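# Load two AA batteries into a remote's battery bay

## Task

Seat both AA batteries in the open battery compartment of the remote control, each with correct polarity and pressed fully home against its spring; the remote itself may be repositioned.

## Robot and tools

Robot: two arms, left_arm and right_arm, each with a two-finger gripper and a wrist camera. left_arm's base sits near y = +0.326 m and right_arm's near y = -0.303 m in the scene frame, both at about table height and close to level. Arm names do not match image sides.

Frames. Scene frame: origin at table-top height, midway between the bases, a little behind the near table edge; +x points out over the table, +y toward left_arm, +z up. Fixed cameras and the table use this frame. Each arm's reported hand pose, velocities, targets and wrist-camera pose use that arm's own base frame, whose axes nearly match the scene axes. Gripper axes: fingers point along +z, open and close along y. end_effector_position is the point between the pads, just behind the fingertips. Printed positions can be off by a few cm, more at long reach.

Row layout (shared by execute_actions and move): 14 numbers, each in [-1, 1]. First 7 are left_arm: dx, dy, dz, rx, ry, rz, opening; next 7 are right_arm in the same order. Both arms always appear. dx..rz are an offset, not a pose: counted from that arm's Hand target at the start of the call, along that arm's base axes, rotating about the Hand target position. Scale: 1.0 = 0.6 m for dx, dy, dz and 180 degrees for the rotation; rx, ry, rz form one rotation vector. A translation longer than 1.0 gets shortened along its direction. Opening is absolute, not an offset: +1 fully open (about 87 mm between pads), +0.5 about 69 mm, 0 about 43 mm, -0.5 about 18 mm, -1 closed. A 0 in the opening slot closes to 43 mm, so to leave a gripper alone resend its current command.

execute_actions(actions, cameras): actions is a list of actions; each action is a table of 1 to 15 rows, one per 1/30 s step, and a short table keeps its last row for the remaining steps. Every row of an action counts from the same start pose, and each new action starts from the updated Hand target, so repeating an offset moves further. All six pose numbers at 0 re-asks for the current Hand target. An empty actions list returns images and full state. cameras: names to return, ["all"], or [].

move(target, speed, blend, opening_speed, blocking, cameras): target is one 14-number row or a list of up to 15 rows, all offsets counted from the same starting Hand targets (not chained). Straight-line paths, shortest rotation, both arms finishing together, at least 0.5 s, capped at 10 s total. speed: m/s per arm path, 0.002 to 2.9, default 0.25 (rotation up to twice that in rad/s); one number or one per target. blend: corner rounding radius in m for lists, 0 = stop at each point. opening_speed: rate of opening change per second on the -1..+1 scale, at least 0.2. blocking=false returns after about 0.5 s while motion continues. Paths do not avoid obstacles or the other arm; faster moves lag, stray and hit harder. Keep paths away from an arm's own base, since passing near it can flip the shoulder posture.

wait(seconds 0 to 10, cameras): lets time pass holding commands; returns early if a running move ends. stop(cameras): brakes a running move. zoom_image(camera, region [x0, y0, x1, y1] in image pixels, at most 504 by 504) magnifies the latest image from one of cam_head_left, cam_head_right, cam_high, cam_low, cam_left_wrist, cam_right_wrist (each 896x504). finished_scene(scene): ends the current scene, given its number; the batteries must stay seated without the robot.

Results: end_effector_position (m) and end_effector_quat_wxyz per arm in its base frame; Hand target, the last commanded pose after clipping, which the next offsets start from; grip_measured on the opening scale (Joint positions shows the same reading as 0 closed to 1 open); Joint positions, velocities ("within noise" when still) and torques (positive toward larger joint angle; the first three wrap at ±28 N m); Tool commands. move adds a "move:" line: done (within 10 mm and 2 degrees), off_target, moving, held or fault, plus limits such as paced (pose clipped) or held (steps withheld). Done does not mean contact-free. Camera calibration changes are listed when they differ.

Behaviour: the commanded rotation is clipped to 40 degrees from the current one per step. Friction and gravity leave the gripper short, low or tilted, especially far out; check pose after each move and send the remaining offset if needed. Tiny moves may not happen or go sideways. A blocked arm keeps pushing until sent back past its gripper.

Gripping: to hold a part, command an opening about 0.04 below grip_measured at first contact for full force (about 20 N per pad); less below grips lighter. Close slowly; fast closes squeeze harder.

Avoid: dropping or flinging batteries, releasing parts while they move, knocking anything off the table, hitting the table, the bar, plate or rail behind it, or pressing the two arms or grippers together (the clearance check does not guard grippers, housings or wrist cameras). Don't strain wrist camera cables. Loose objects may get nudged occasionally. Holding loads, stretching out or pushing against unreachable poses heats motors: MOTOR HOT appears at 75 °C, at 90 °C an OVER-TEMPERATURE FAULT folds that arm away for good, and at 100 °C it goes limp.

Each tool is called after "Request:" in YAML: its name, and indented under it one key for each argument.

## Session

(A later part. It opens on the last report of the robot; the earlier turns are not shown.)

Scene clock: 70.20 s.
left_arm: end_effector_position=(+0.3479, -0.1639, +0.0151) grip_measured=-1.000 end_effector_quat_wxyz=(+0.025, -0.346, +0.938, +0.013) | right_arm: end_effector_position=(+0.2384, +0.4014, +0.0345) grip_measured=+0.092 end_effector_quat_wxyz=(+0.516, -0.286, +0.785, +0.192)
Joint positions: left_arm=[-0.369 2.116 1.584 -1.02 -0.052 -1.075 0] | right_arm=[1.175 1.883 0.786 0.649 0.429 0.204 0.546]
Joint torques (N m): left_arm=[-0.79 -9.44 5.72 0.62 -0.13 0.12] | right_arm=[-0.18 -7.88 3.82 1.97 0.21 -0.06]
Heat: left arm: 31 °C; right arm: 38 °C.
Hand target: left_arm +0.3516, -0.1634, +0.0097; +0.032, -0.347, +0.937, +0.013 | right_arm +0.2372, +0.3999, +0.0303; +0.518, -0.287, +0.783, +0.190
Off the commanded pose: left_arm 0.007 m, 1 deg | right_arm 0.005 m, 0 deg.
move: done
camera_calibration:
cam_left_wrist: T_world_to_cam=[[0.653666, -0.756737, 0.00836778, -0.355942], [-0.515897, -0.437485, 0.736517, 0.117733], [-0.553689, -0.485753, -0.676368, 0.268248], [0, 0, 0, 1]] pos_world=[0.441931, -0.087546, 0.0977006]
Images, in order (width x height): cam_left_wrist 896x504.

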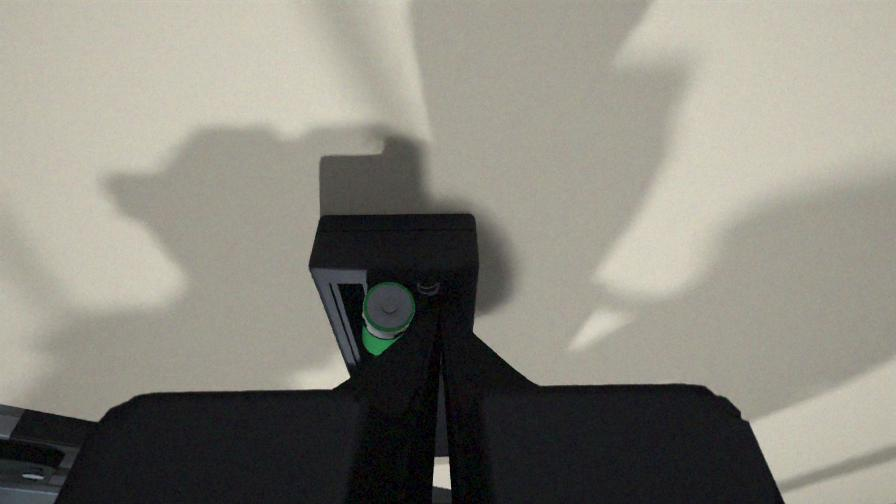

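Request:
move:
  target: [-0.0107,0.0167,0,0,0,0,-1,0,0,0,0,0,0,0.04]
  speed: 0.04
  cameras: ["cam_left_wrist"]

Request:
zoom_image:
  camera: "cam_left_wrist"
  region: [330, 180, 550, 380]

Scene clock: 71.17 s.
left_arm: end_effector_position=(+0.3397, -0.1627, +0.0073) grip_measured=-1.000 end_effector_quat_wxyz=(+0.012, -0.348, +0.938, +0.011) | right_arm: end_effector_position=(+0.2384, +0.4014, +0.0346) grip_measured=+0.092 end_effector_quat_wxyz=(+0.516, -0.286, +0.784, +0.192)
Joint positions: left_arm=[-0.365 2.111 1.539 -0.996 -0.033 -1.075 0] | right_arm=[1.175 1.883 0.786 0.649 0.429 0.204 0.546]
Joint velocities: left_arm=[-0.046 0.002 -0.002 0.007 -0.022 -0.051 0] | right_arm=[within noise]
Joint torques (N m): left_arm=[0.42 -11.66 4.89 0.52 -0.3 0.3] | right_arm=[-0.17 -7.86 3.79 1.96 0.19 -0.05]
Heat: left arm: 31 °C; right arm: 38 °C.
Hand target: left_arm +0.3451, -0.1533, +0.0096; +0.031, -0.347, +0.937, +0.013 | right_arm +0.2372, +0.3999, +0.0304; +0.519, -0.287, +0.783, +0.190
Off the commanded pose: left_arm 0.011 m, 2 deg | right_arm 0.005 m, 0 deg.
move: off_target (left_arm)
camera_calibration:
cam_left_wrist: T_world_to_cam=[[0.656223, -0.754556, 0.00403296, -0.350066], [-0.498686, -0.429674, 0.75279, 0.115097], [-0.566289, -0.496009, -0.658248, 0.261425], [0, 0, 0, 1]] pos_world=[0.435161, -0.0850208, 0.0868508]
Images, in order (width x height): cam_left_wrist 896x504.

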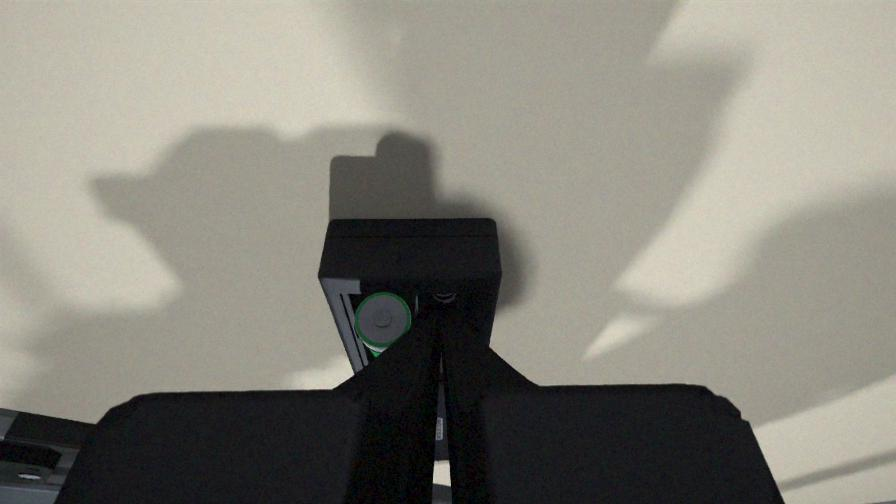

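Scaled by 2.291 from the camera's 896x504 image, which has a finer 1280x720 frame.

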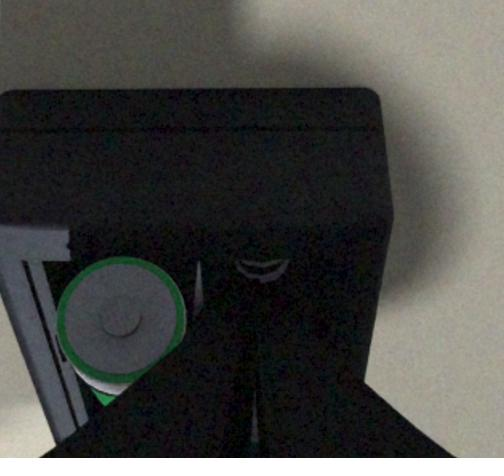

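Request:
move:
  target: [0.003,-0.002,0.075,0,0,0,-1,0,0,0,0,0,0,0.04]
  speed: 0.06
  cameras: ["cam_left_wrist","cam_low"]

Request:
zoom_image:
  camera: "cam_left_wrist"
  region: [330, 130, 550, 330]

Request:
zoom_image:
  camera: "cam_low"
  region: [560, 220, 680, 310]

Scene clock: 72.83 s.
left_arm: end_effector_position=(+0.3361, -0.1549, +0.0362) grip_measured=-1.000 end_effector_quat_wxyz=(+0.006, -0.351, +0.936, +0.028) | right_arm: end_effector_position=(+0.2381, +0.4017, +0.0345) grip_measured=+0.092 end_effector_quat_wxyz=(+0.515, -0.287, +0.784, +0.193)
Joint positions: left_arm=[-0.356 2.086 1.62 -1.132 -0.05 -1.074 0] | right_arm=[1.175 1.883 0.786 0.649 0.426 0.204 0.546]
Joint torques (N m): left_arm=[-0.47 -12.7 8.99 0.24 -0.14 0.26] | right_arm=[-0.16 -7.88 3.82 1.96 0.24 -0.05]
Heat: left arm: 31 °C; right arm: 38 °C.
Hand target: left_arm +0.3469, -0.1546, +0.0547; +0.031, -0.347, +0.937, +0.013 | right_arm +0.2372, +0.3998, +0.0303; +0.518, -0.287, +0.783, +0.190
Off the commanded pose: left_arm 0.021 m, 3 deg | right_arm 0.005 m, 0 deg.
move: off_target (left_arm)
camera_calibration:
cam_left_wrist: T_world_to_cam=[[0.661761, -0.749027, -0.0321124, -0.341661], [-0.477141, -0.453816, 0.752587, 0.0839943], [-0.578281, -0.482711, -0.657709, 0.288466], [0, 0, 0, 1]] pos_world=[0.432989, -0.0785495, 0.115542]
Images, in order (width x height): cam_low 896x504, cam_left_wrist 896x504.

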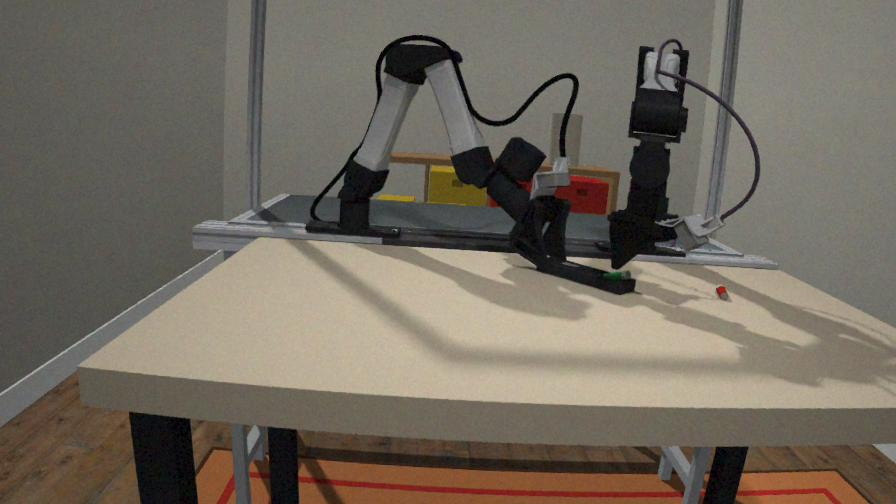

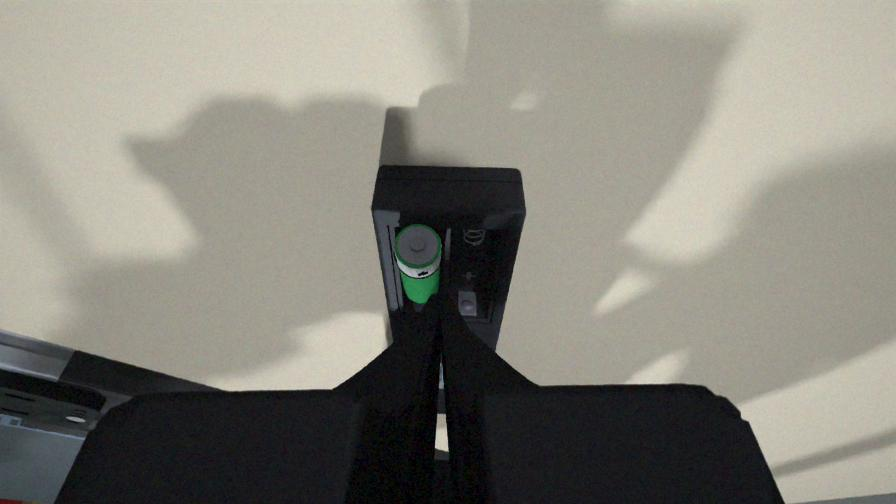

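Scaled by 2.291 from the camera's 896x504 image, which has a finer 1280x720 frame.

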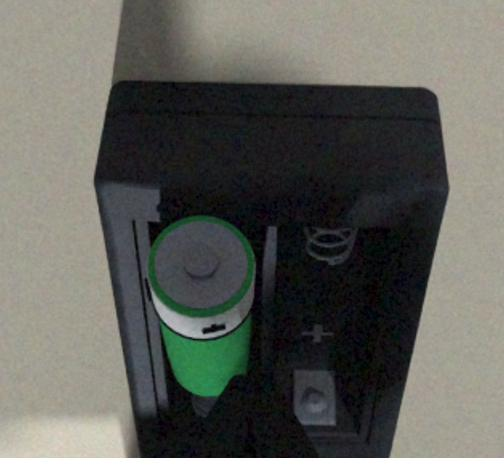

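Scaled by 4.200 from the camera's 896x504 image, which has a finer 1280x720 frame.

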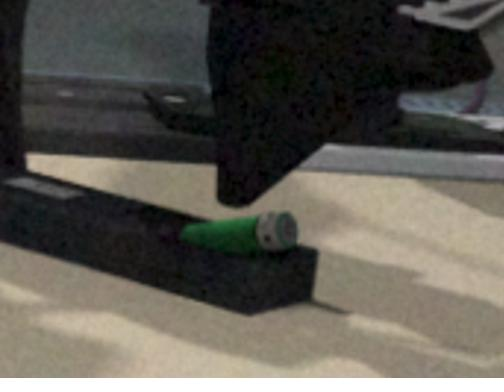

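Request:
move:
  target: [-0.006,0.018,-0.006,0,0,0,-1,0,0,0,0,0,0,0.04]
  speed: 0.06
  cameras: ["cam_left_wrist","cam_low"]

Request:
zoom_image:
  camera: "cam_left_wrist"
  region: [340, 150, 560, 350]

Scene clock: 74.27 s.
left_arm: end_effector_position=(+0.3377, -0.1459, +0.0405) grip_measured=-1.000 end_effector_quat_wxyz=(+0.010, -0.351, +0.936, +0.025) | right_arm: end_effector_position=(+0.2381, +0.4017, +0.0345) grip_measured=+0.092 end_effector_quat_wxyz=(+0.515, -0.287, +0.784, +0.193)
Joint positions: left_arm=[-0.334 2.066 1.608 -1.129 -0.051 -1.052 0] | right_arm=[1.175 1.883 0.786 0.649 0.426 0.204 0.546]
Joint torques (N m): left_arm=[-0.42 -12.75 5.87 0.46 -0.13 0.31] | right_arm=[-0.18 -7.84 3.84 1.96 0.23 -0.06]
Heat: left arm: 31 °C; right arm: 38 °C.
Hand target: left_arm +0.3435, -0.1437, +0.0512; +0.032, -0.347, +0.937, +0.013 | right_arm +0.2372, +0.3998, +0.0303; +0.518, -0.287, +0.783, +0.190
Off the commanded pose: left_arm 0.012 m, 3 deg | right_arm 0.005 m, 0 deg.
move: off_target (left_arm)
camera_calibration:
cam_left_wrist: T_world_to_cam=[[0.662318, -0.748861, -0.023268, -0.336343], [-0.48431, -0.451622, 0.749321, 0.0883995], [-0.571646, -0.48502, -0.661798, 0.294229], [0, 0, 0, 1]] pos_world=[0.433774, -0.0692439, 0.120655]
Images, in order (width x height): cam_low 896x504, cam_left_wrist 896x504.

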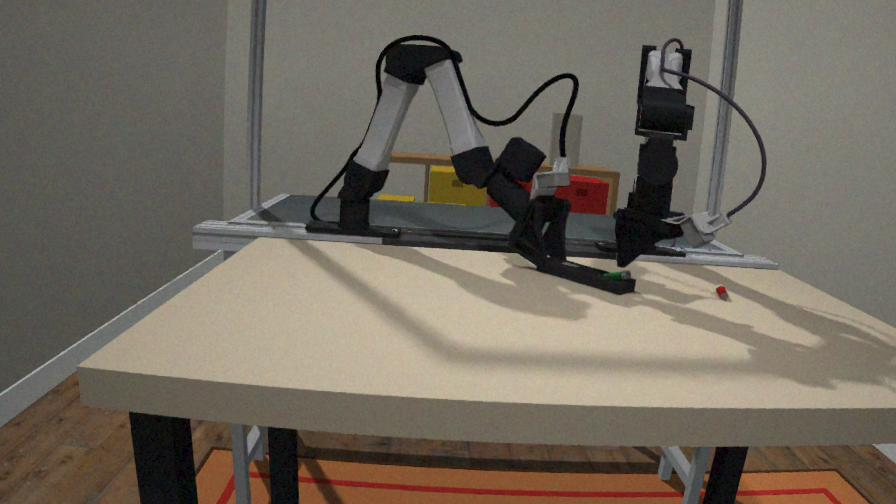

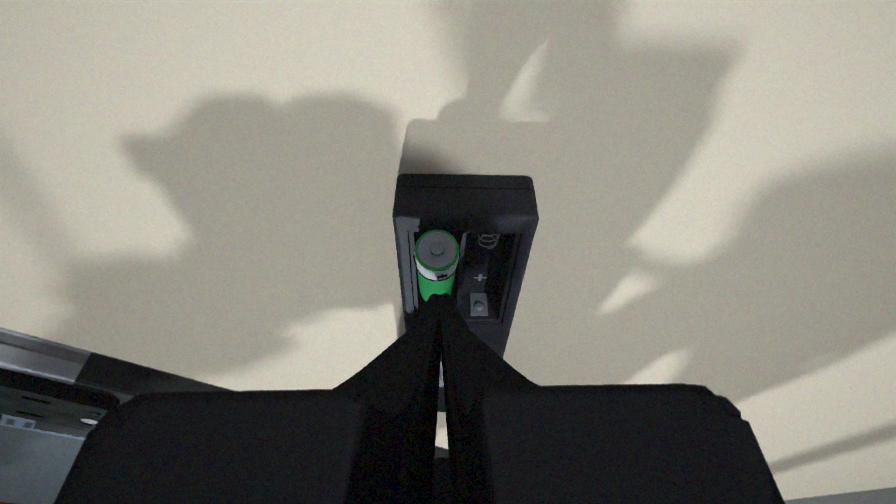

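Scaled by 2.291 from the camera's 896x504 image, which has a finer 1280x720 frame.

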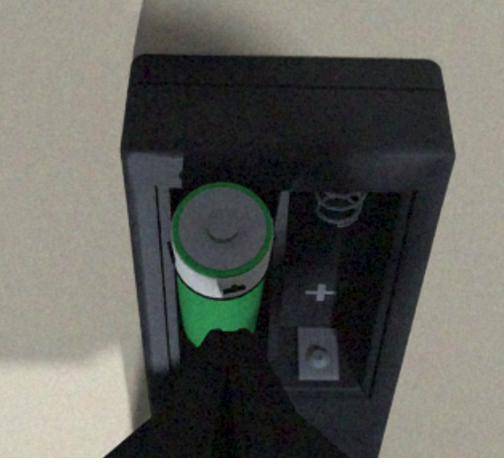

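Request:
move:
  target:
    - [0.0025,0.007,-0.005,0,0,0,-0.3,0,0,0,0,0,0,0.04]
    - [0.0025,0.007,-0.0445,0,0,0,-0.3,0,0,0,0,0,0,0.04]
  speed: 0.05
  opening_speed: 1
  cameras: ["cam_left_wrist","cam_low"]

Request:
zoom_image:
  camera: "cam_left_wrist"
  region: [340, 180, 560, 380]

Request:
zoom_image:
  camera: "cam_low"
  region: [560, 220, 680, 310]

Scene clock: 77.57 s.
left_arm: end_effector_position=(+0.3388, -0.1416, +0.0225) grip_measured=-0.300 end_effector_quat_wxyz=(+0.016, -0.350, +0.936, +0.019) | right_arm: end_effector_position=(+0.2381, +0.4017, +0.0345) grip_measured=+0.092 end_effector_quat_wxyz=(+0.515, -0.287, +0.784, +0.193)
Joint positions: left_arm=[-0.322 2.066 1.535 -1.039 -0.051 -1.038 0.35] | right_arm=[1.175 1.883 0.786 0.649 0.426 0.204 0.546]
Joint torques (N m): left_arm=[-0.35 -10.73 5.83 0.58 -0.12 0.24] | right_arm=[-0.23 -7.9 3.82 1.96 0.24 -0.05]
Heat: left arm: 31 °C; right arm: 38 °C.
Hand target: left_arm +0.3449, -0.1395, +0.0245; +0.032, -0.347, +0.937, +0.013 | right_arm +0.2372, +0.3999, +0.0303; +0.518, -0.287, +0.783, +0.190
Off the commanded pose: left_arm 0.007 m, 2 deg | right_arm 0.005 m, 0 deg.
move: done
camera_calibration:
cam_left_wrist: T_world_to_cam=[[0.660874, -0.750447, -0.00858261, -0.334283], [-0.497182, -0.446348, 0.744032, 0.10957], [-0.562187, -0.487444, -0.668089, 0.281501], [0, 0, 0, 1]] pos_world=[0.433651, -0.0647389, 0.103675]
Images, in order (width x height): cam_low 896x504, cam_left_wrist 896x504.

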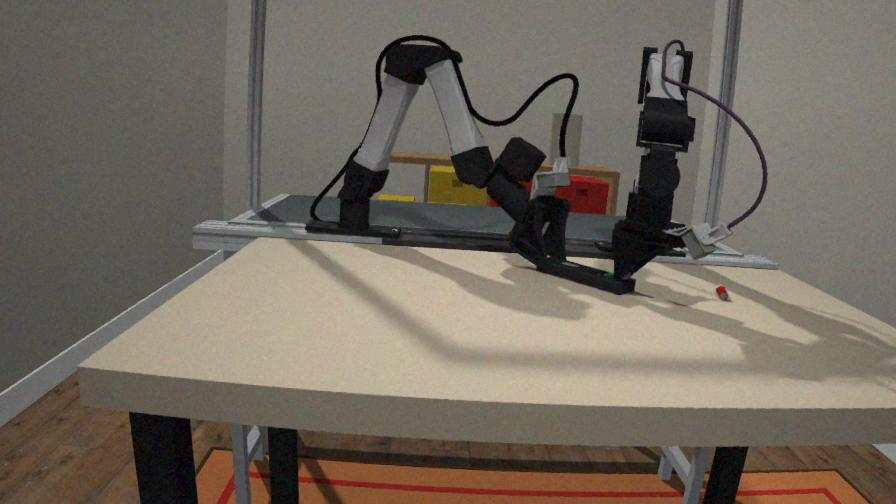

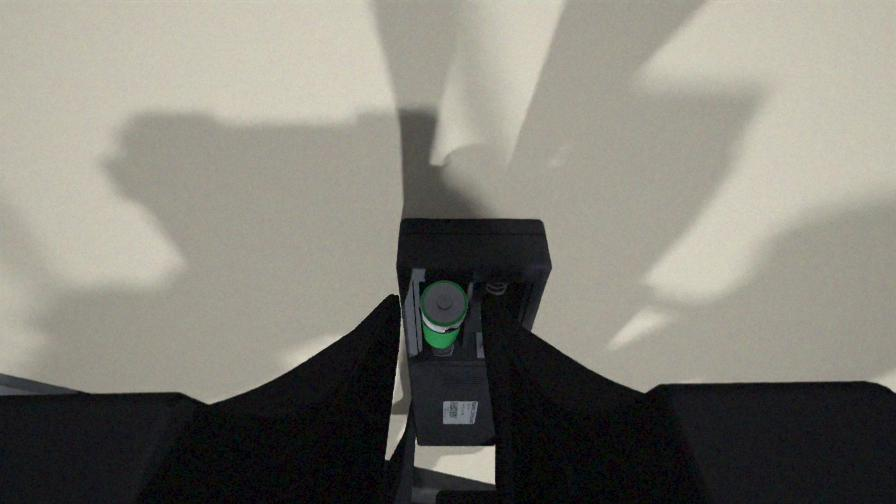

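Scaled by 2.291 from the camera's 896x504 image, which has a finer 1280x720 frame.

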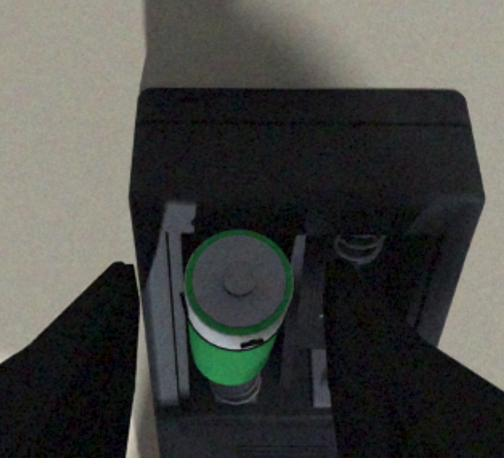

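Scaled by 4.200 from the camera's 896x504 image, which has a finer 1280x720 frame.

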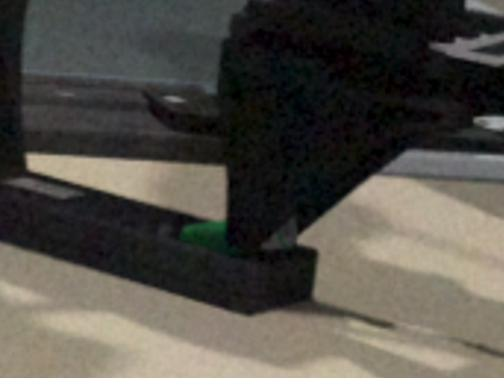

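Request:
move:
  target:
    - [-0.003,0.0035,0.0095,0,0,0,-0.3,0,0,0,0,0,0,0.04]
  speed: 0.05
  cameras: ["cam_left_wrist"]

Request:
zoom_image:
  camera: "cam_left_wrist"
  region: [340, 180, 560, 380]

Scene clock: 79.47 s.
left_arm: end_effector_position=(+0.3392, -0.1404, +0.0225) grip_measured=-0.300 end_effector_quat_wxyz=(+0.016, -0.351, +0.936, +0.019) | right_arm: end_effector_position=(+0.2381, +0.4017, +0.0345) grip_measured=+0.092 end_effector_quat_wxyz=(+0.515, -0.287, +0.784, +0.193)
Joint positions: left_arm=[-0.319 2.066 1.535 -1.039 -0.051 -1.036 0.35] | right_arm=[1.175 1.883 0.786 0.649 0.426 0.204 0.546]
Joint torques (N m): left_arm=[-0.38 -11.96 5.85 0.43 -0.13 0.26] | right_arm=[-0.16 -7.94 3.78 1.95 0.23 -0.05]
Heat: left arm: 31 °C; right arm: 39 °C.
Hand target: left_arm +0.3431, -0.1374, +0.0302; +0.032, -0.347, +0.937, +0.013 | right_arm +0.2372, +0.3999, +0.0303; +0.518, -0.287, +0.783, +0.190
Off the commanded pose: left_arm 0.009 m, 2 deg | right_arm 0.005 m, 0 deg.
move: done
camera_calibration:
cam_left_wrist: T_world_to_cam=[[0.661434, -0.749953, -0.00867423, -0.333772], [-0.496752, -0.446726, 0.744092, 0.110133], [-0.561909, -0.487859, -0.668021, 0.282205], [0, 0, 0, 1]] pos_world=[0.434051, -0.0634377, 0.103675]
Images, in order (width x height): cam_left_wrist 896x504.

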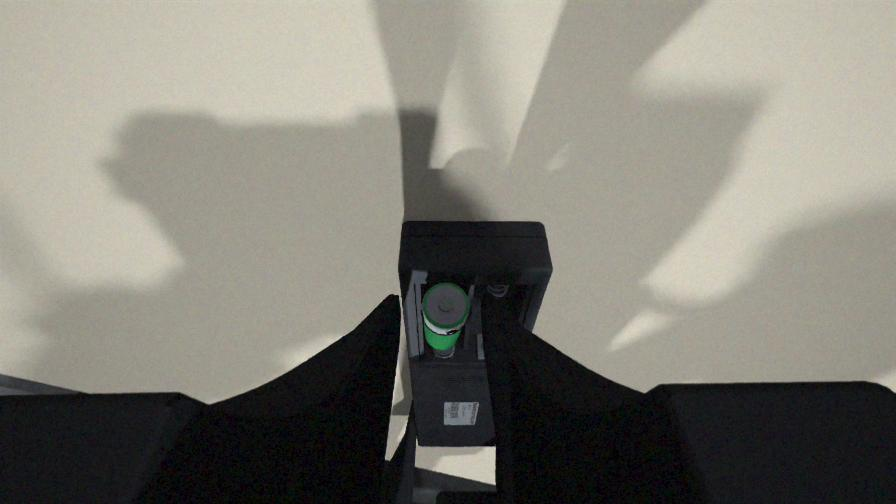

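Scaled by 2.291 from the camera's 896x504 image, which has a finer 1280x720 frame.

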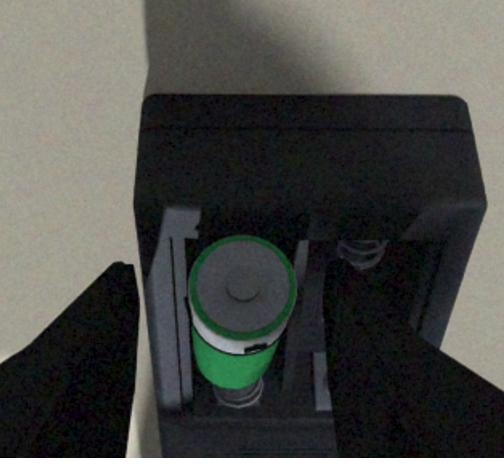

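Request:
move:
  target:
    - [0.003,0.000,0.03,0,0,0,-0.3,0,0,0,0,0,0,0.04]
    - [0.003,0.000,-0.004,0,0,0,-0.3,0,0,0,0,0,0,0.04]
  speed: 0.05
  cameras: ["cam_left_wrist"]

Request:
zoom_image:
  camera: "cam_left_wrist"
  region: [340, 180, 560, 380]

Scene clock: 81.57 s.
left_arm: end_effector_position=(+0.3400, -0.1406, +0.0245) grip_measured=-0.300 end_effector_quat_wxyz=(+0.018, -0.350, +0.936, +0.018) | right_arm: end_effector_position=(+0.2381, +0.4017, +0.0345) grip_measured=+0.092 end_effector_quat_wxyz=(+0.515, -0.287, +0.784, +0.193)
Joint positions: left_arm=[-0.319 2.063 1.54 -1.042 -0.051 -1.034 0.35] | right_arm=[1.175 1.883 0.786 0.649 0.426 0.204 0.546]
Joint torques (N m): left_arm=[-0.17 -10.93 5.83 0.52 -0.12 0.27] | right_arm=[-0.14 -7.86 3.79 1.95 0.24 -0.04]
Heat: left arm: 32 °C; right arm: 39 °C.
Hand target: left_arm +0.3449, -0.1374, +0.0277; +0.031, -0.347, +0.937, +0.013 | right_arm +0.2372, +0.3999, +0.0303; +0.518, -0.287, +0.783, +0.190
Off the commanded pose: left_arm 0.007 m, 2 deg | right_arm 0.005 m, 0 deg.
move: done
camera_calibration:
cam_left_wrist: T_world_to_cam=[[0.660339, -0.75095, -0.00511103, -0.334336], [-0.500333, -0.445017, 0.742715, 0.110391], [-0.560017, -0.487887, -0.669588, 0.283275], [0, 0, 0, 1]] pos_world=[0.434646, -0.0637381, 0.105979]
Images, in order (width x height): cam_left_wrist 896x504.

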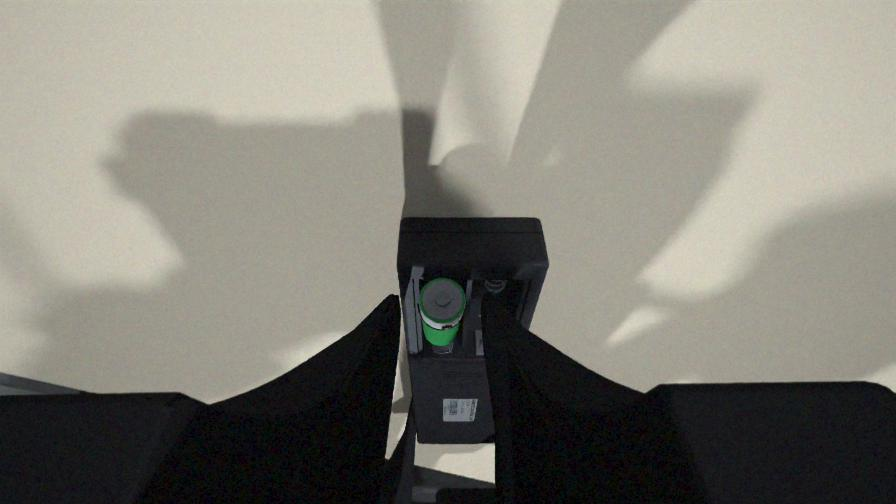

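Scaled by 2.291 from the camera's 896x504 image, which has a finer 1280x720 frame.

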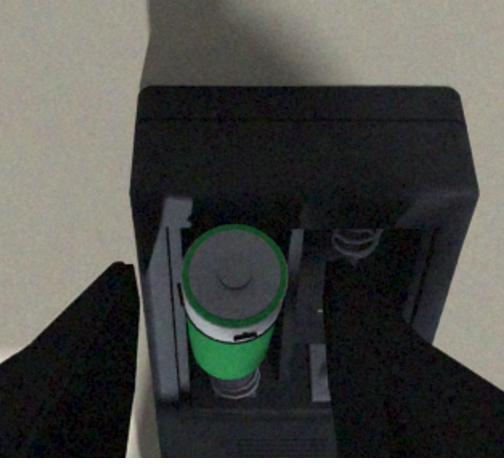

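Request:
move:
  target:
    - [0.003,0.000,0.035,0,0,0,-0.3,0,0,0,0,0,0,0.04]
    - [0.003,0.002,0.0058,0,0,0,-0.3,0,0,0,0,0,0,0.04]
  speed: 0.05
  cameras: ["cam_left_wrist"]

Request:
zoom_image:
  camera: "cam_left_wrist"
  region: [340, 180, 560, 380]

Scene clock: 83.70 s.
left_arm: end_effector_position=(+0.3422, -0.1392, +0.0286) grip_measured=-0.300 end_effector_quat_wxyz=(+0.018, -0.351, +0.936, +0.018) | right_arm: end_effector_position=(+0.2381, +0.4017, +0.0345) grip_measured=+0.092 end_effector_quat_wxyz=(+0.515, -0.287, +0.784, +0.193)
Joint positions: left_arm=[-0.314 2.063 1.556 -1.057 -0.051 -1.03 0.35] | right_arm=[1.175 1.883 0.786 0.649 0.426 0.204 0.546]
Joint torques (N m): left_arm=[-0.34 -10.85 5.85 0.48 -0.12 0.27] | right_arm=[-0.16 -7.86 3.79 1.96 0.23 -0.06]
Heat: left arm: 32 °C; right arm: 39 °C.
Hand target: left_arm +0.3467, -0.1362, +0.0312; +0.032, -0.347, +0.937, +0.013 | right_arm +0.2372, +0.3999, +0.0303; +0.518, -0.287, +0.783, +0.190
Off the commanded pose: left_arm 0.006 m, 2 deg | right_arm 0.005 m, 0 deg.
move: done
camera_calibration:
cam_left_wrist: T_world_to_cam=[[0.661202, -0.750199, -0.00367242, -0.334918], [-0.501021, -0.445217, 0.742132, 0.109408], [-0.558382, -0.488859, -0.670244, 0.287219], [0, 0, 0, 1]] pos_world=[0.436642, -0.0621355, 0.110082]
Images, in order (width x height): cam_left_wrist 896x504.

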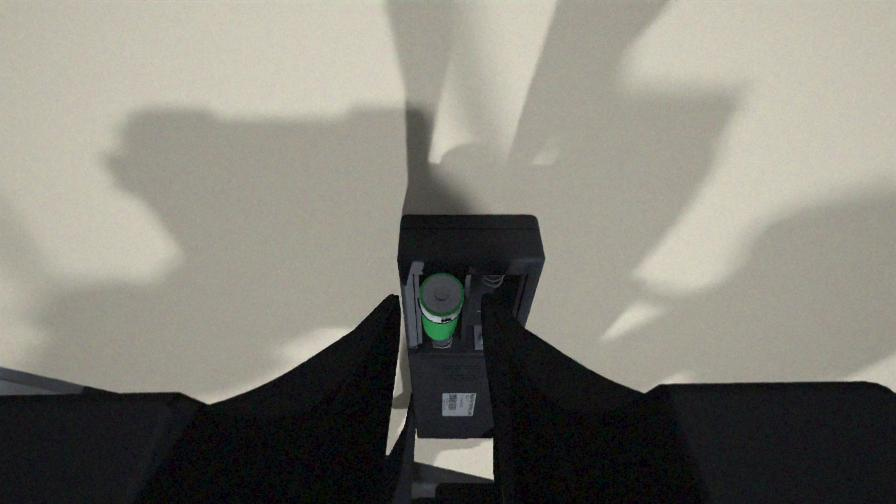

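Scaled by 2.291 from the camera's 896x504 image, which has a finer 1280x720 frame.

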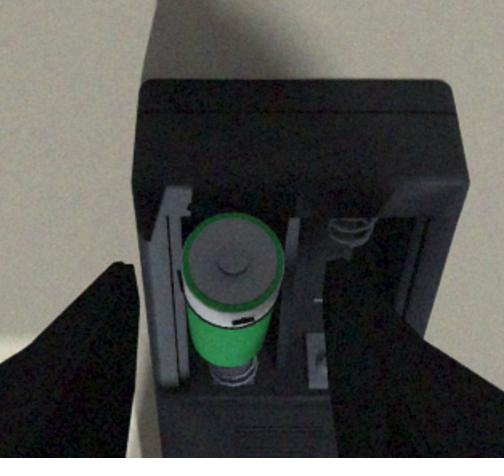

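Request:
move:
  target: [0,0,-0.002,0,0,0,-0.65,0,0,0,0,0,0,0.04]
  speed: 0.05
  opening_speed: 0.5
  cameras: ["cam_left_wrist","cam_low"]

Request:
zoom_image:
  camera: "cam_left_wrist"
  region: [340, 180, 560, 380]

Request:
zoom_image:
  camera: "cam_low"
  region: [560, 220, 680, 310]

Scene clock: 84.77 s.
left_arm: end_effector_position=(+0.3431, -0.1394, +0.0285) grip_measured=-0.615 end_effector_quat_wxyz=(+0.020, -0.350, +0.936, +0.016) | right_arm: end_effector_position=(+0.2381, +0.4017, +0.0345) grip_measured=+0.092 end_effector_quat_wxyz=(+0.515, -0.287, +0.784, +0.193)
Joint positions: left_arm=[-0.314 2.063 1.556 -1.054 -0.051 -1.029 0.193] | right_arm=[1.175 1.883 0.786 0.649 0.426 0.204 0.546]
Joint torques (N m): left_arm=[-0.36 -10.74 5.61 0.54 -0.12 0.26] | right_arm=[-0.14 -7.88 3.79 1.96 0.24 -0.05]
Heat: left arm: 33 °C; right arm: 39 °C.
Hand target: left_arm +0.3467, -0.1362, +0.0300; +0.031, -0.347, +0.937, +0.013 | right_arm +0.2372, +0.3999, +0.0303; +0.518, -0.287, +0.783, +0.190
Off the commanded pose: left_arm 0.005 m, 1 deg | right_arm 0.005 m, 0 deg.
move: done
camera_calibration:
cam_left_wrist: T_world_to_cam=[[0.660665, -0.750681, -0.000448892, -0.335612], [-0.504036, -0.444039, 0.740795, 0.111005], [-0.5563, -0.489191, -0.671731, 0.286824], [0, 0, 0, 1]] pos_world=[0.437238, -0.0623349, 0.110286]
Images, in order (width x height): cam_low 896x504, cam_left_wrist 896x504.

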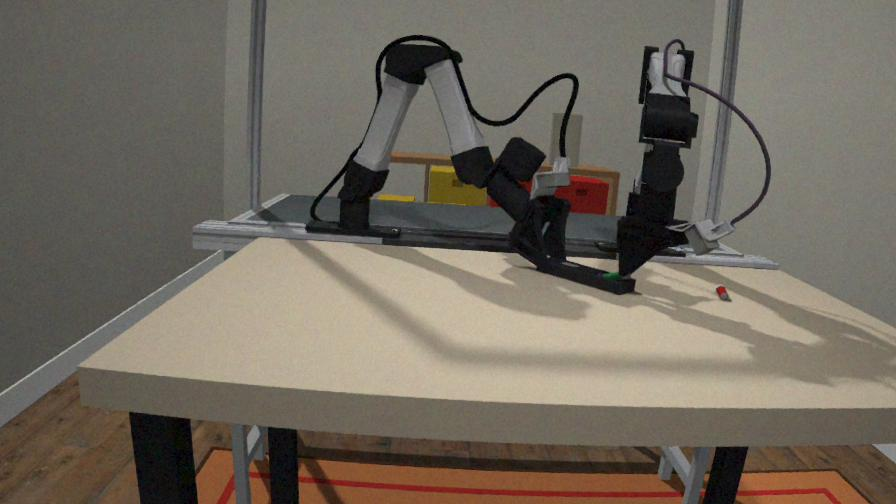

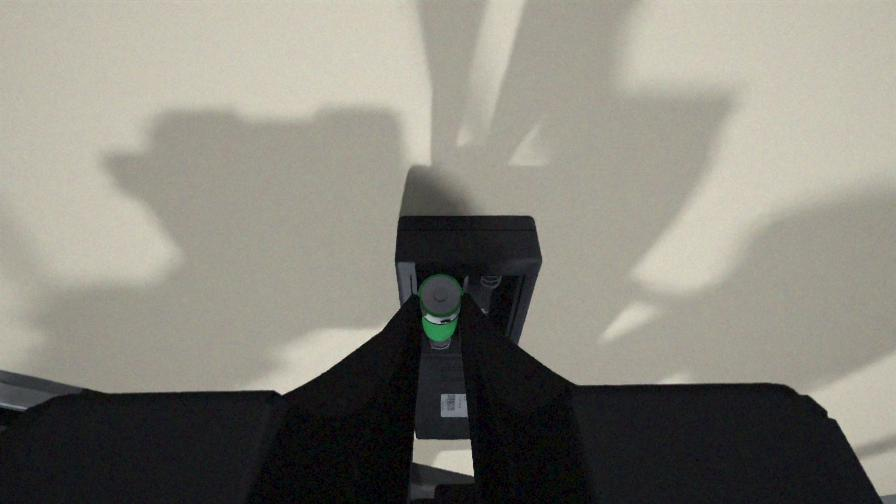

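Scaled by 2.291 from the camera's 896x504 image, which has a finer 1280x720 frame.

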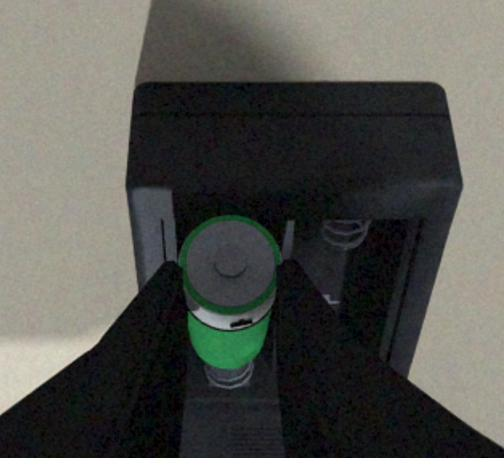

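Scaled by 4.200 from the camera's 896x504 image, which has a finer 1280x720 frame.

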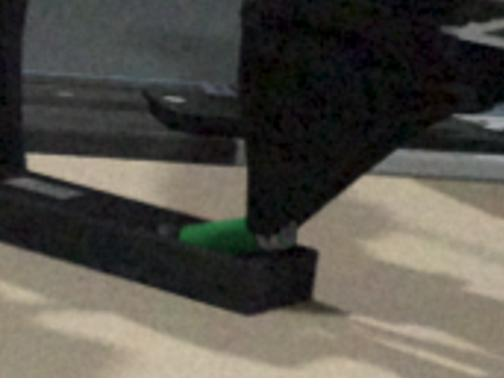

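Request:
move:
  target: [-0.0215,-0.0195,-0.002,0,0,0,-0.68,0,0,0,0,0,0,0.04]
  speed: 0.04
  cameras: ["cam_left_wrist","cam_low"]

Request:
zoom_image:
  camera: "cam_left_wrist"
  region: [340, 180, 560, 380]

Request:
zoom_image:
  camera: "cam_low"
  region: [560, 220, 680, 310]

Scene clock: 85.87 s.
left_arm: end_effector_position=(+0.3405, -0.1413, +0.0274) grip_measured=-0.615 end_effector_quat_wxyz=(+0.032, -0.349, +0.936, +0.015) | right_arm: end_effector_position=(+0.2381, +0.4017, +0.0345) grip_measured=+0.092 end_effector_quat_wxyz=(+0.515, -0.287, +0.784, +0.193)
Joint positions: left_arm=[-0.327 2.038 1.518 -1.02 -0.064 -1.039 0.193] | right_arm=[1.175 1.883 0.786 0.649 0.426 0.204 0.546]
Joint torques (N m): left_arm=[-2.67 -10.93 4.71 0.43 0 -0.07] | right_arm=[-0.16 -7.88 3.77 1.96 0.23 -0.05]
Heat: left arm: 33 °C; right arm: 39 °C.
Hand target: left_arm +0.3337, -0.1479, +0.0288; +0.031, -0.347, +0.937, +0.013 | right_arm +0.2372, +0.3999, +0.0303; +0.518, -0.287, +0.783, +0.190
Off the commanded pose: left_arm 0.010 m, 0 deg | right_arm 0.005 m, 0 deg.
move: done
camera_calibration:
cam_left_wrist: T_world_to_cam=[[0.658176, -0.752799, 0.00994557, -0.335075], [-0.522475, -0.447212, 0.725962, 0.115957], [-0.542056, -0.483007, -0.687663, 0.280195], [0, 0, 0, 1]] pos_world=[0.433004, -0.0650506, 0.111831]
Images, in order (width x height): cam_low 896x504, cam_left_wrist 896x504.

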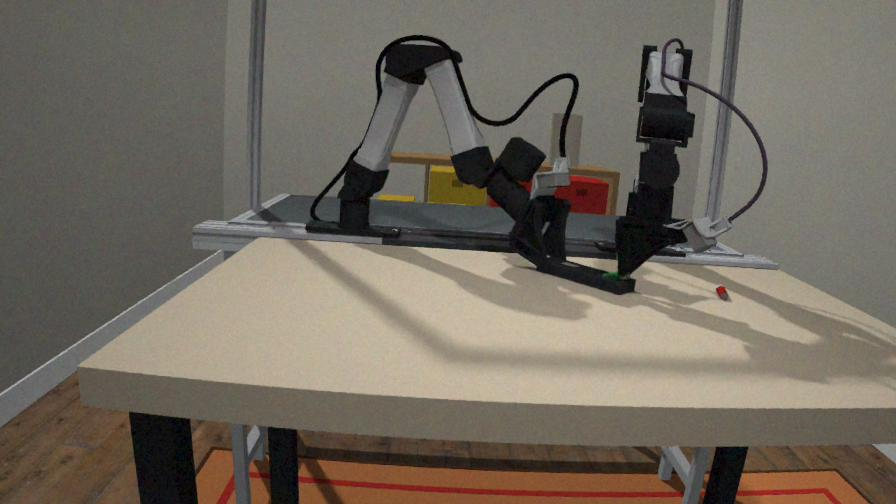

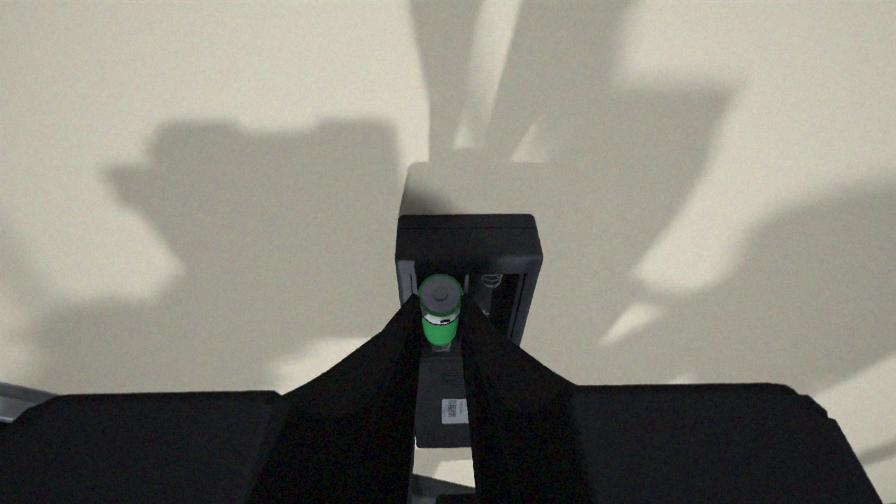

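Scaled by 2.291 from the camera's 896x504 image, which has a finer 1280x720 frame.

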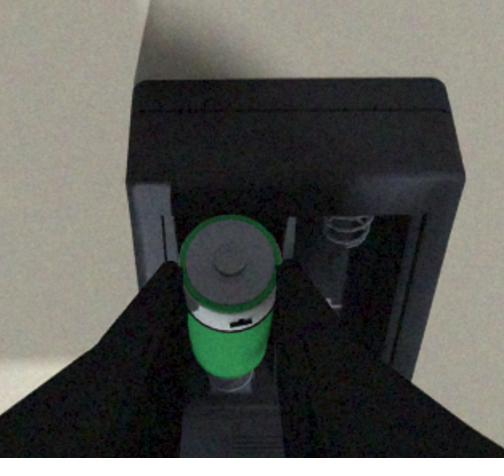

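Scaled by 4.200 from the camera's 896x504 image, which has a finer 1280x720 frame.

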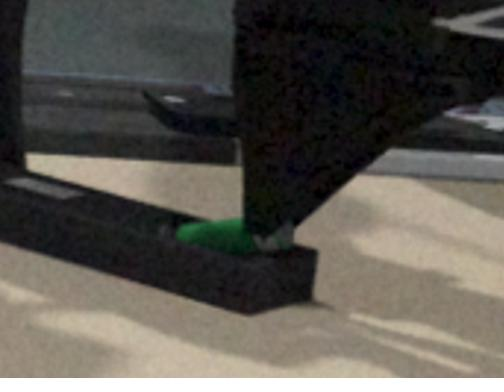

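Request:
move:
  target: [-0.011,-0.011,-0.001,0,0,0,-0.7,0,0,0,0,0,0,0.04]
  speed: 0.04
  cameras: ["cam_left_wrist","cam_low"]

Request:
zoom_image:
  camera: "cam_left_wrist"
  region: [340, 180, 560, 380]

Request:
zoom_image:
  camera: "cam_low"
  region: [560, 220, 680, 310]

Scene clock: 86.80 s.
left_arm: end_effector_position=(+0.3396, -0.1423, +0.0273) grip_measured=-0.615 end_effector_quat_wxyz=(+0.045, -0.351, +0.935, +0.021) | right_arm: end_effector_position=(+0.2382, +0.4016, +0.0345) grip_measured=+0.092 end_effector_quat_wxyz=(+0.516, -0.286, +0.784, +0.193)
Joint positions: left_arm=[-0.341 2.024 1.498 -1.004 -0.089 -1.056 0.193] | right_arm=[1.175 1.883 0.786 0.649 0.427 0.204 0.546]
Joint torques (N m): left_arm=[-3.4 -10.73 4.49 0.36 0.23 -0.11] | right_arm=[-0.14 -7.86 3.79 1.97 0.22 -0.05]
Heat: left arm: 33 °C; right arm: 39 °C.
Hand target: left_arm +0.3271, -0.1545, +0.0281; +0.031, -0.347, +0.937, +0.014 | right_arm +0.2372, +0.3999, +0.0303; +0.518, -0.287, +0.783, +0.190
Off the commanded pose: left_arm 0.018 m, 2 deg | right_arm 0.005 m, 0 deg.
move: off_target (left_arm)
camera_calibration:
cam_left_wrist: T_world_to_cam=[[0.660898, -0.750423, 0.00892546, -0.335742], [-0.535129, -0.462883, 0.706666, 0.117673], [-0.526167, -0.47181, -0.707491, 0.275967], [0, 0, 0, 1]] pos_world=[0.430066, -0.067276, 0.115085]
Images, in order (width x height): cam_low 896x504, cam_left_wrist 896x504.

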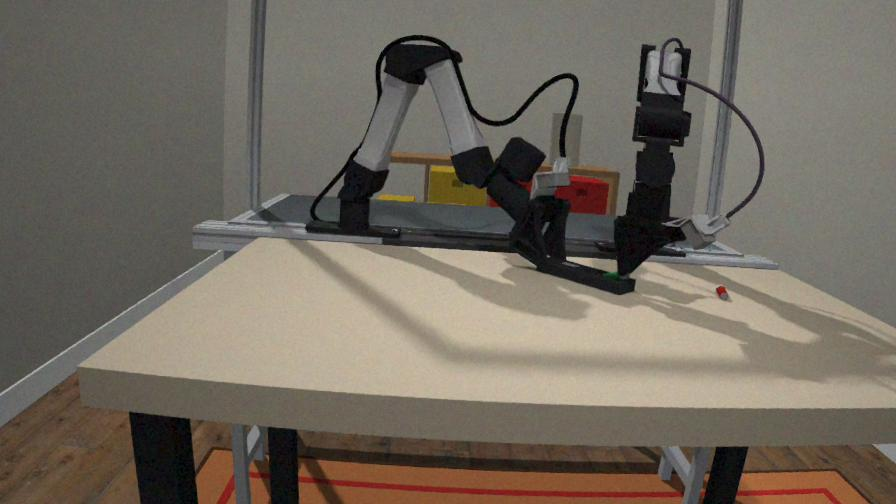

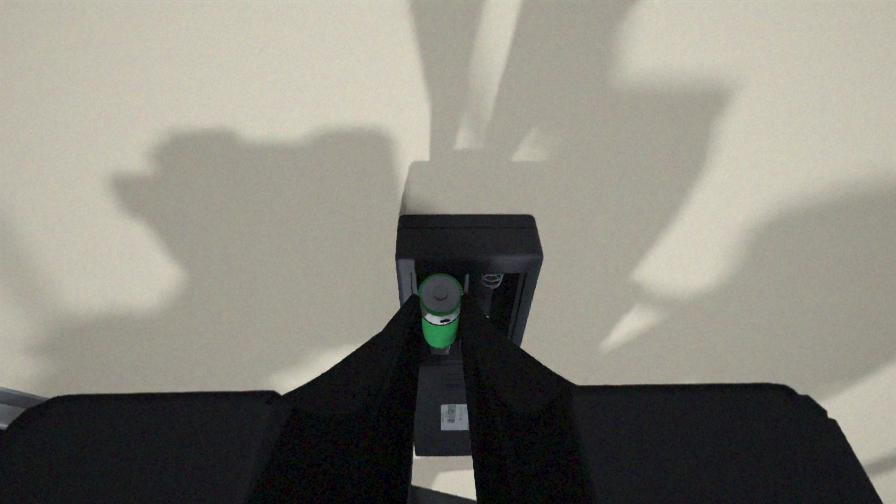

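Scaled by 2.291 from the camera's 896x504 image, which has a finer 1280x720 frame.

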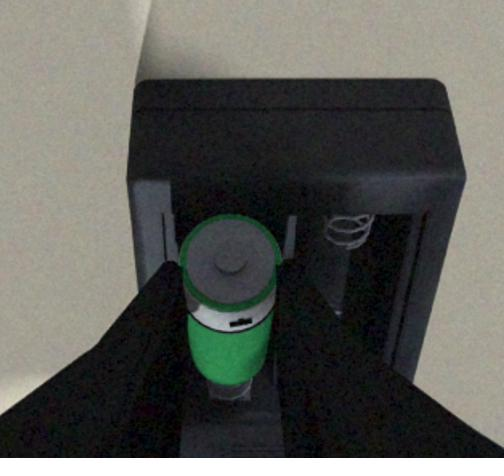

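Scaled by 4.200 from the camera's 896x504 image, which has a finer 1280x720 frame.

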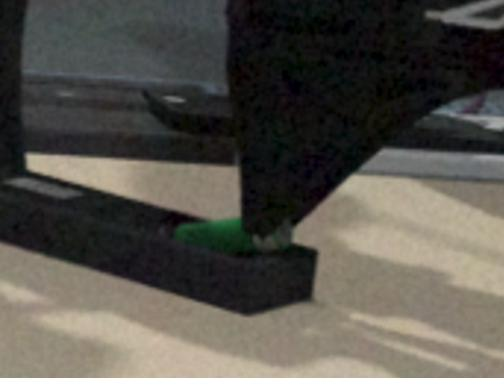

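Request:
move:
  target: [-0.013,-0.013,-0.004,-0.025,0.03,0,-0.75,0,0,0,0,0,0,0.04]
  speed: 0.04
  cameras: ["cam_left_wrist","cam_low"]

Request:
zoom_image:
  camera: "cam_left_wrist"
  region: [340, 180, 560, 380]

Request:
zoom_image:
  camera: "cam_low"
  region: [560, 220, 680, 310]

Scene clock: 89.00 s.
left_arm: end_effector_position=(+0.3365, -0.1443, +0.0271) grip_measured=-0.615 end_effector_quat_wxyz=(+0.026, -0.356, +0.934, +0.009) | right_arm: end_effector_position=(+0.2382, +0.4011, +0.0342) grip_measured=+0.092 end_effector_quat_wxyz=(+0.516, -0.286, +0.784, +0.192)
Joint positions: left_arm=[-0.329 2.027 1.498 -1.013 -0.047 -1.056 0.193] | right_arm=[1.175 1.883 0.783 0.652 0.428 0.204 0.546]
Joint torques (N m): left_arm=[-2.44 -7.61 7.8 -0.08 0.83 0.12] | right_arm=[-0.16 -7.86 4.01 1.94 0.21 -0.06]
Heat: left arm: 33 °C; right arm: 39 °C.
Hand target: left_arm +0.3194, -0.1623, +0.0258; -0.026, -0.347, +0.937, -0.007 | right_arm +0.2372, +0.3998, +0.0303; +0.518, -0.287, +0.783, +0.190
Off the commanded pose: left_arm 0.025 m, 6 deg | right_arm 0.004 m, 0 deg.
move: off_target (left_arm)
camera_calibration:
cam_left_wrist: T_world_to_cam=[[0.669521, -0.742557, 0.0187074, -0.337294], [-0.511399, -0.442541, 0.736634, 0.109322], [-0.538714, -0.502759, -0.676033, 0.272061], [0, 0, 0, 1]] pos_world=[0.428296, -0.065299, 0.109702]
Images, in order (width x height): cam_low 896x504, cam_left_wrist 896x504.

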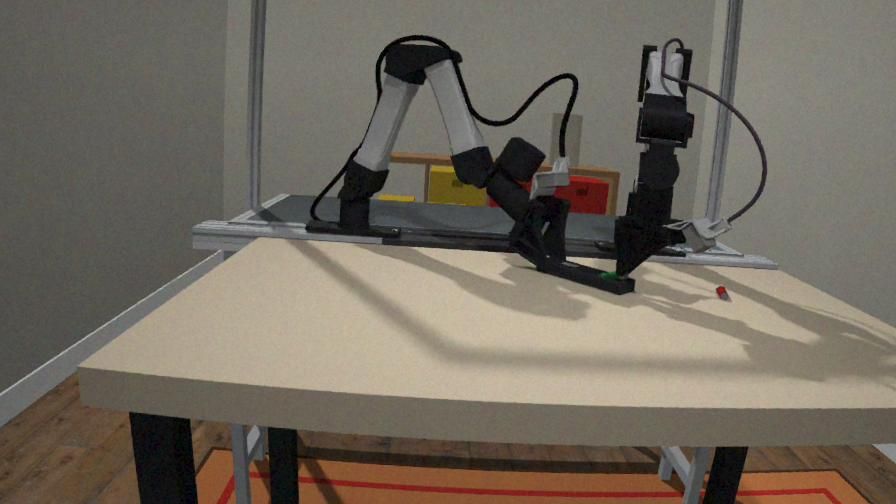

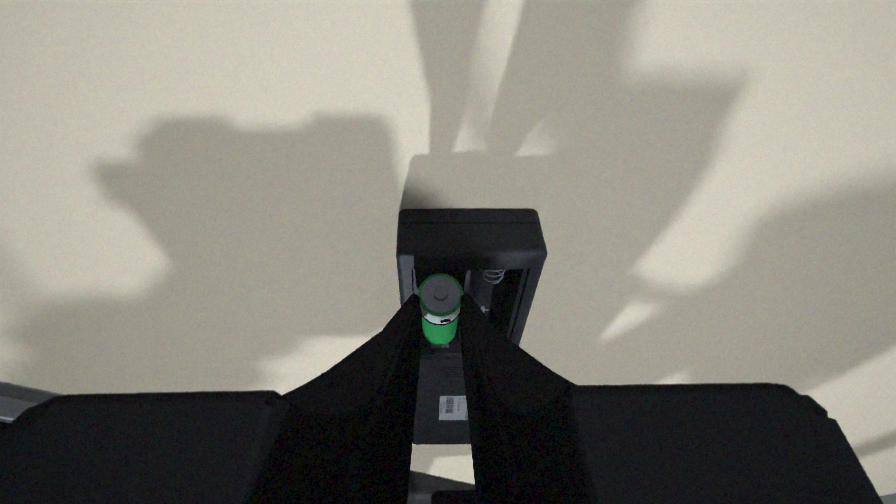

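Scaled by 2.291 from the camera's 896x504 image, which has a finer 1280x720 frame.

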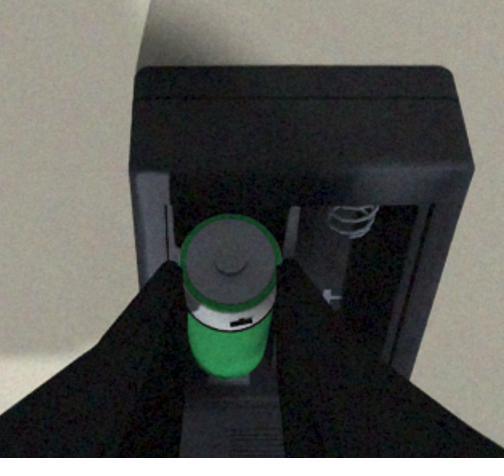

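Scaled by 4.200 from the camera's 896x504 image, which has a finer 1280x720 frame.

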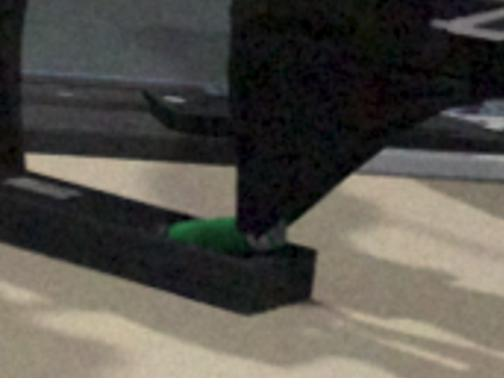

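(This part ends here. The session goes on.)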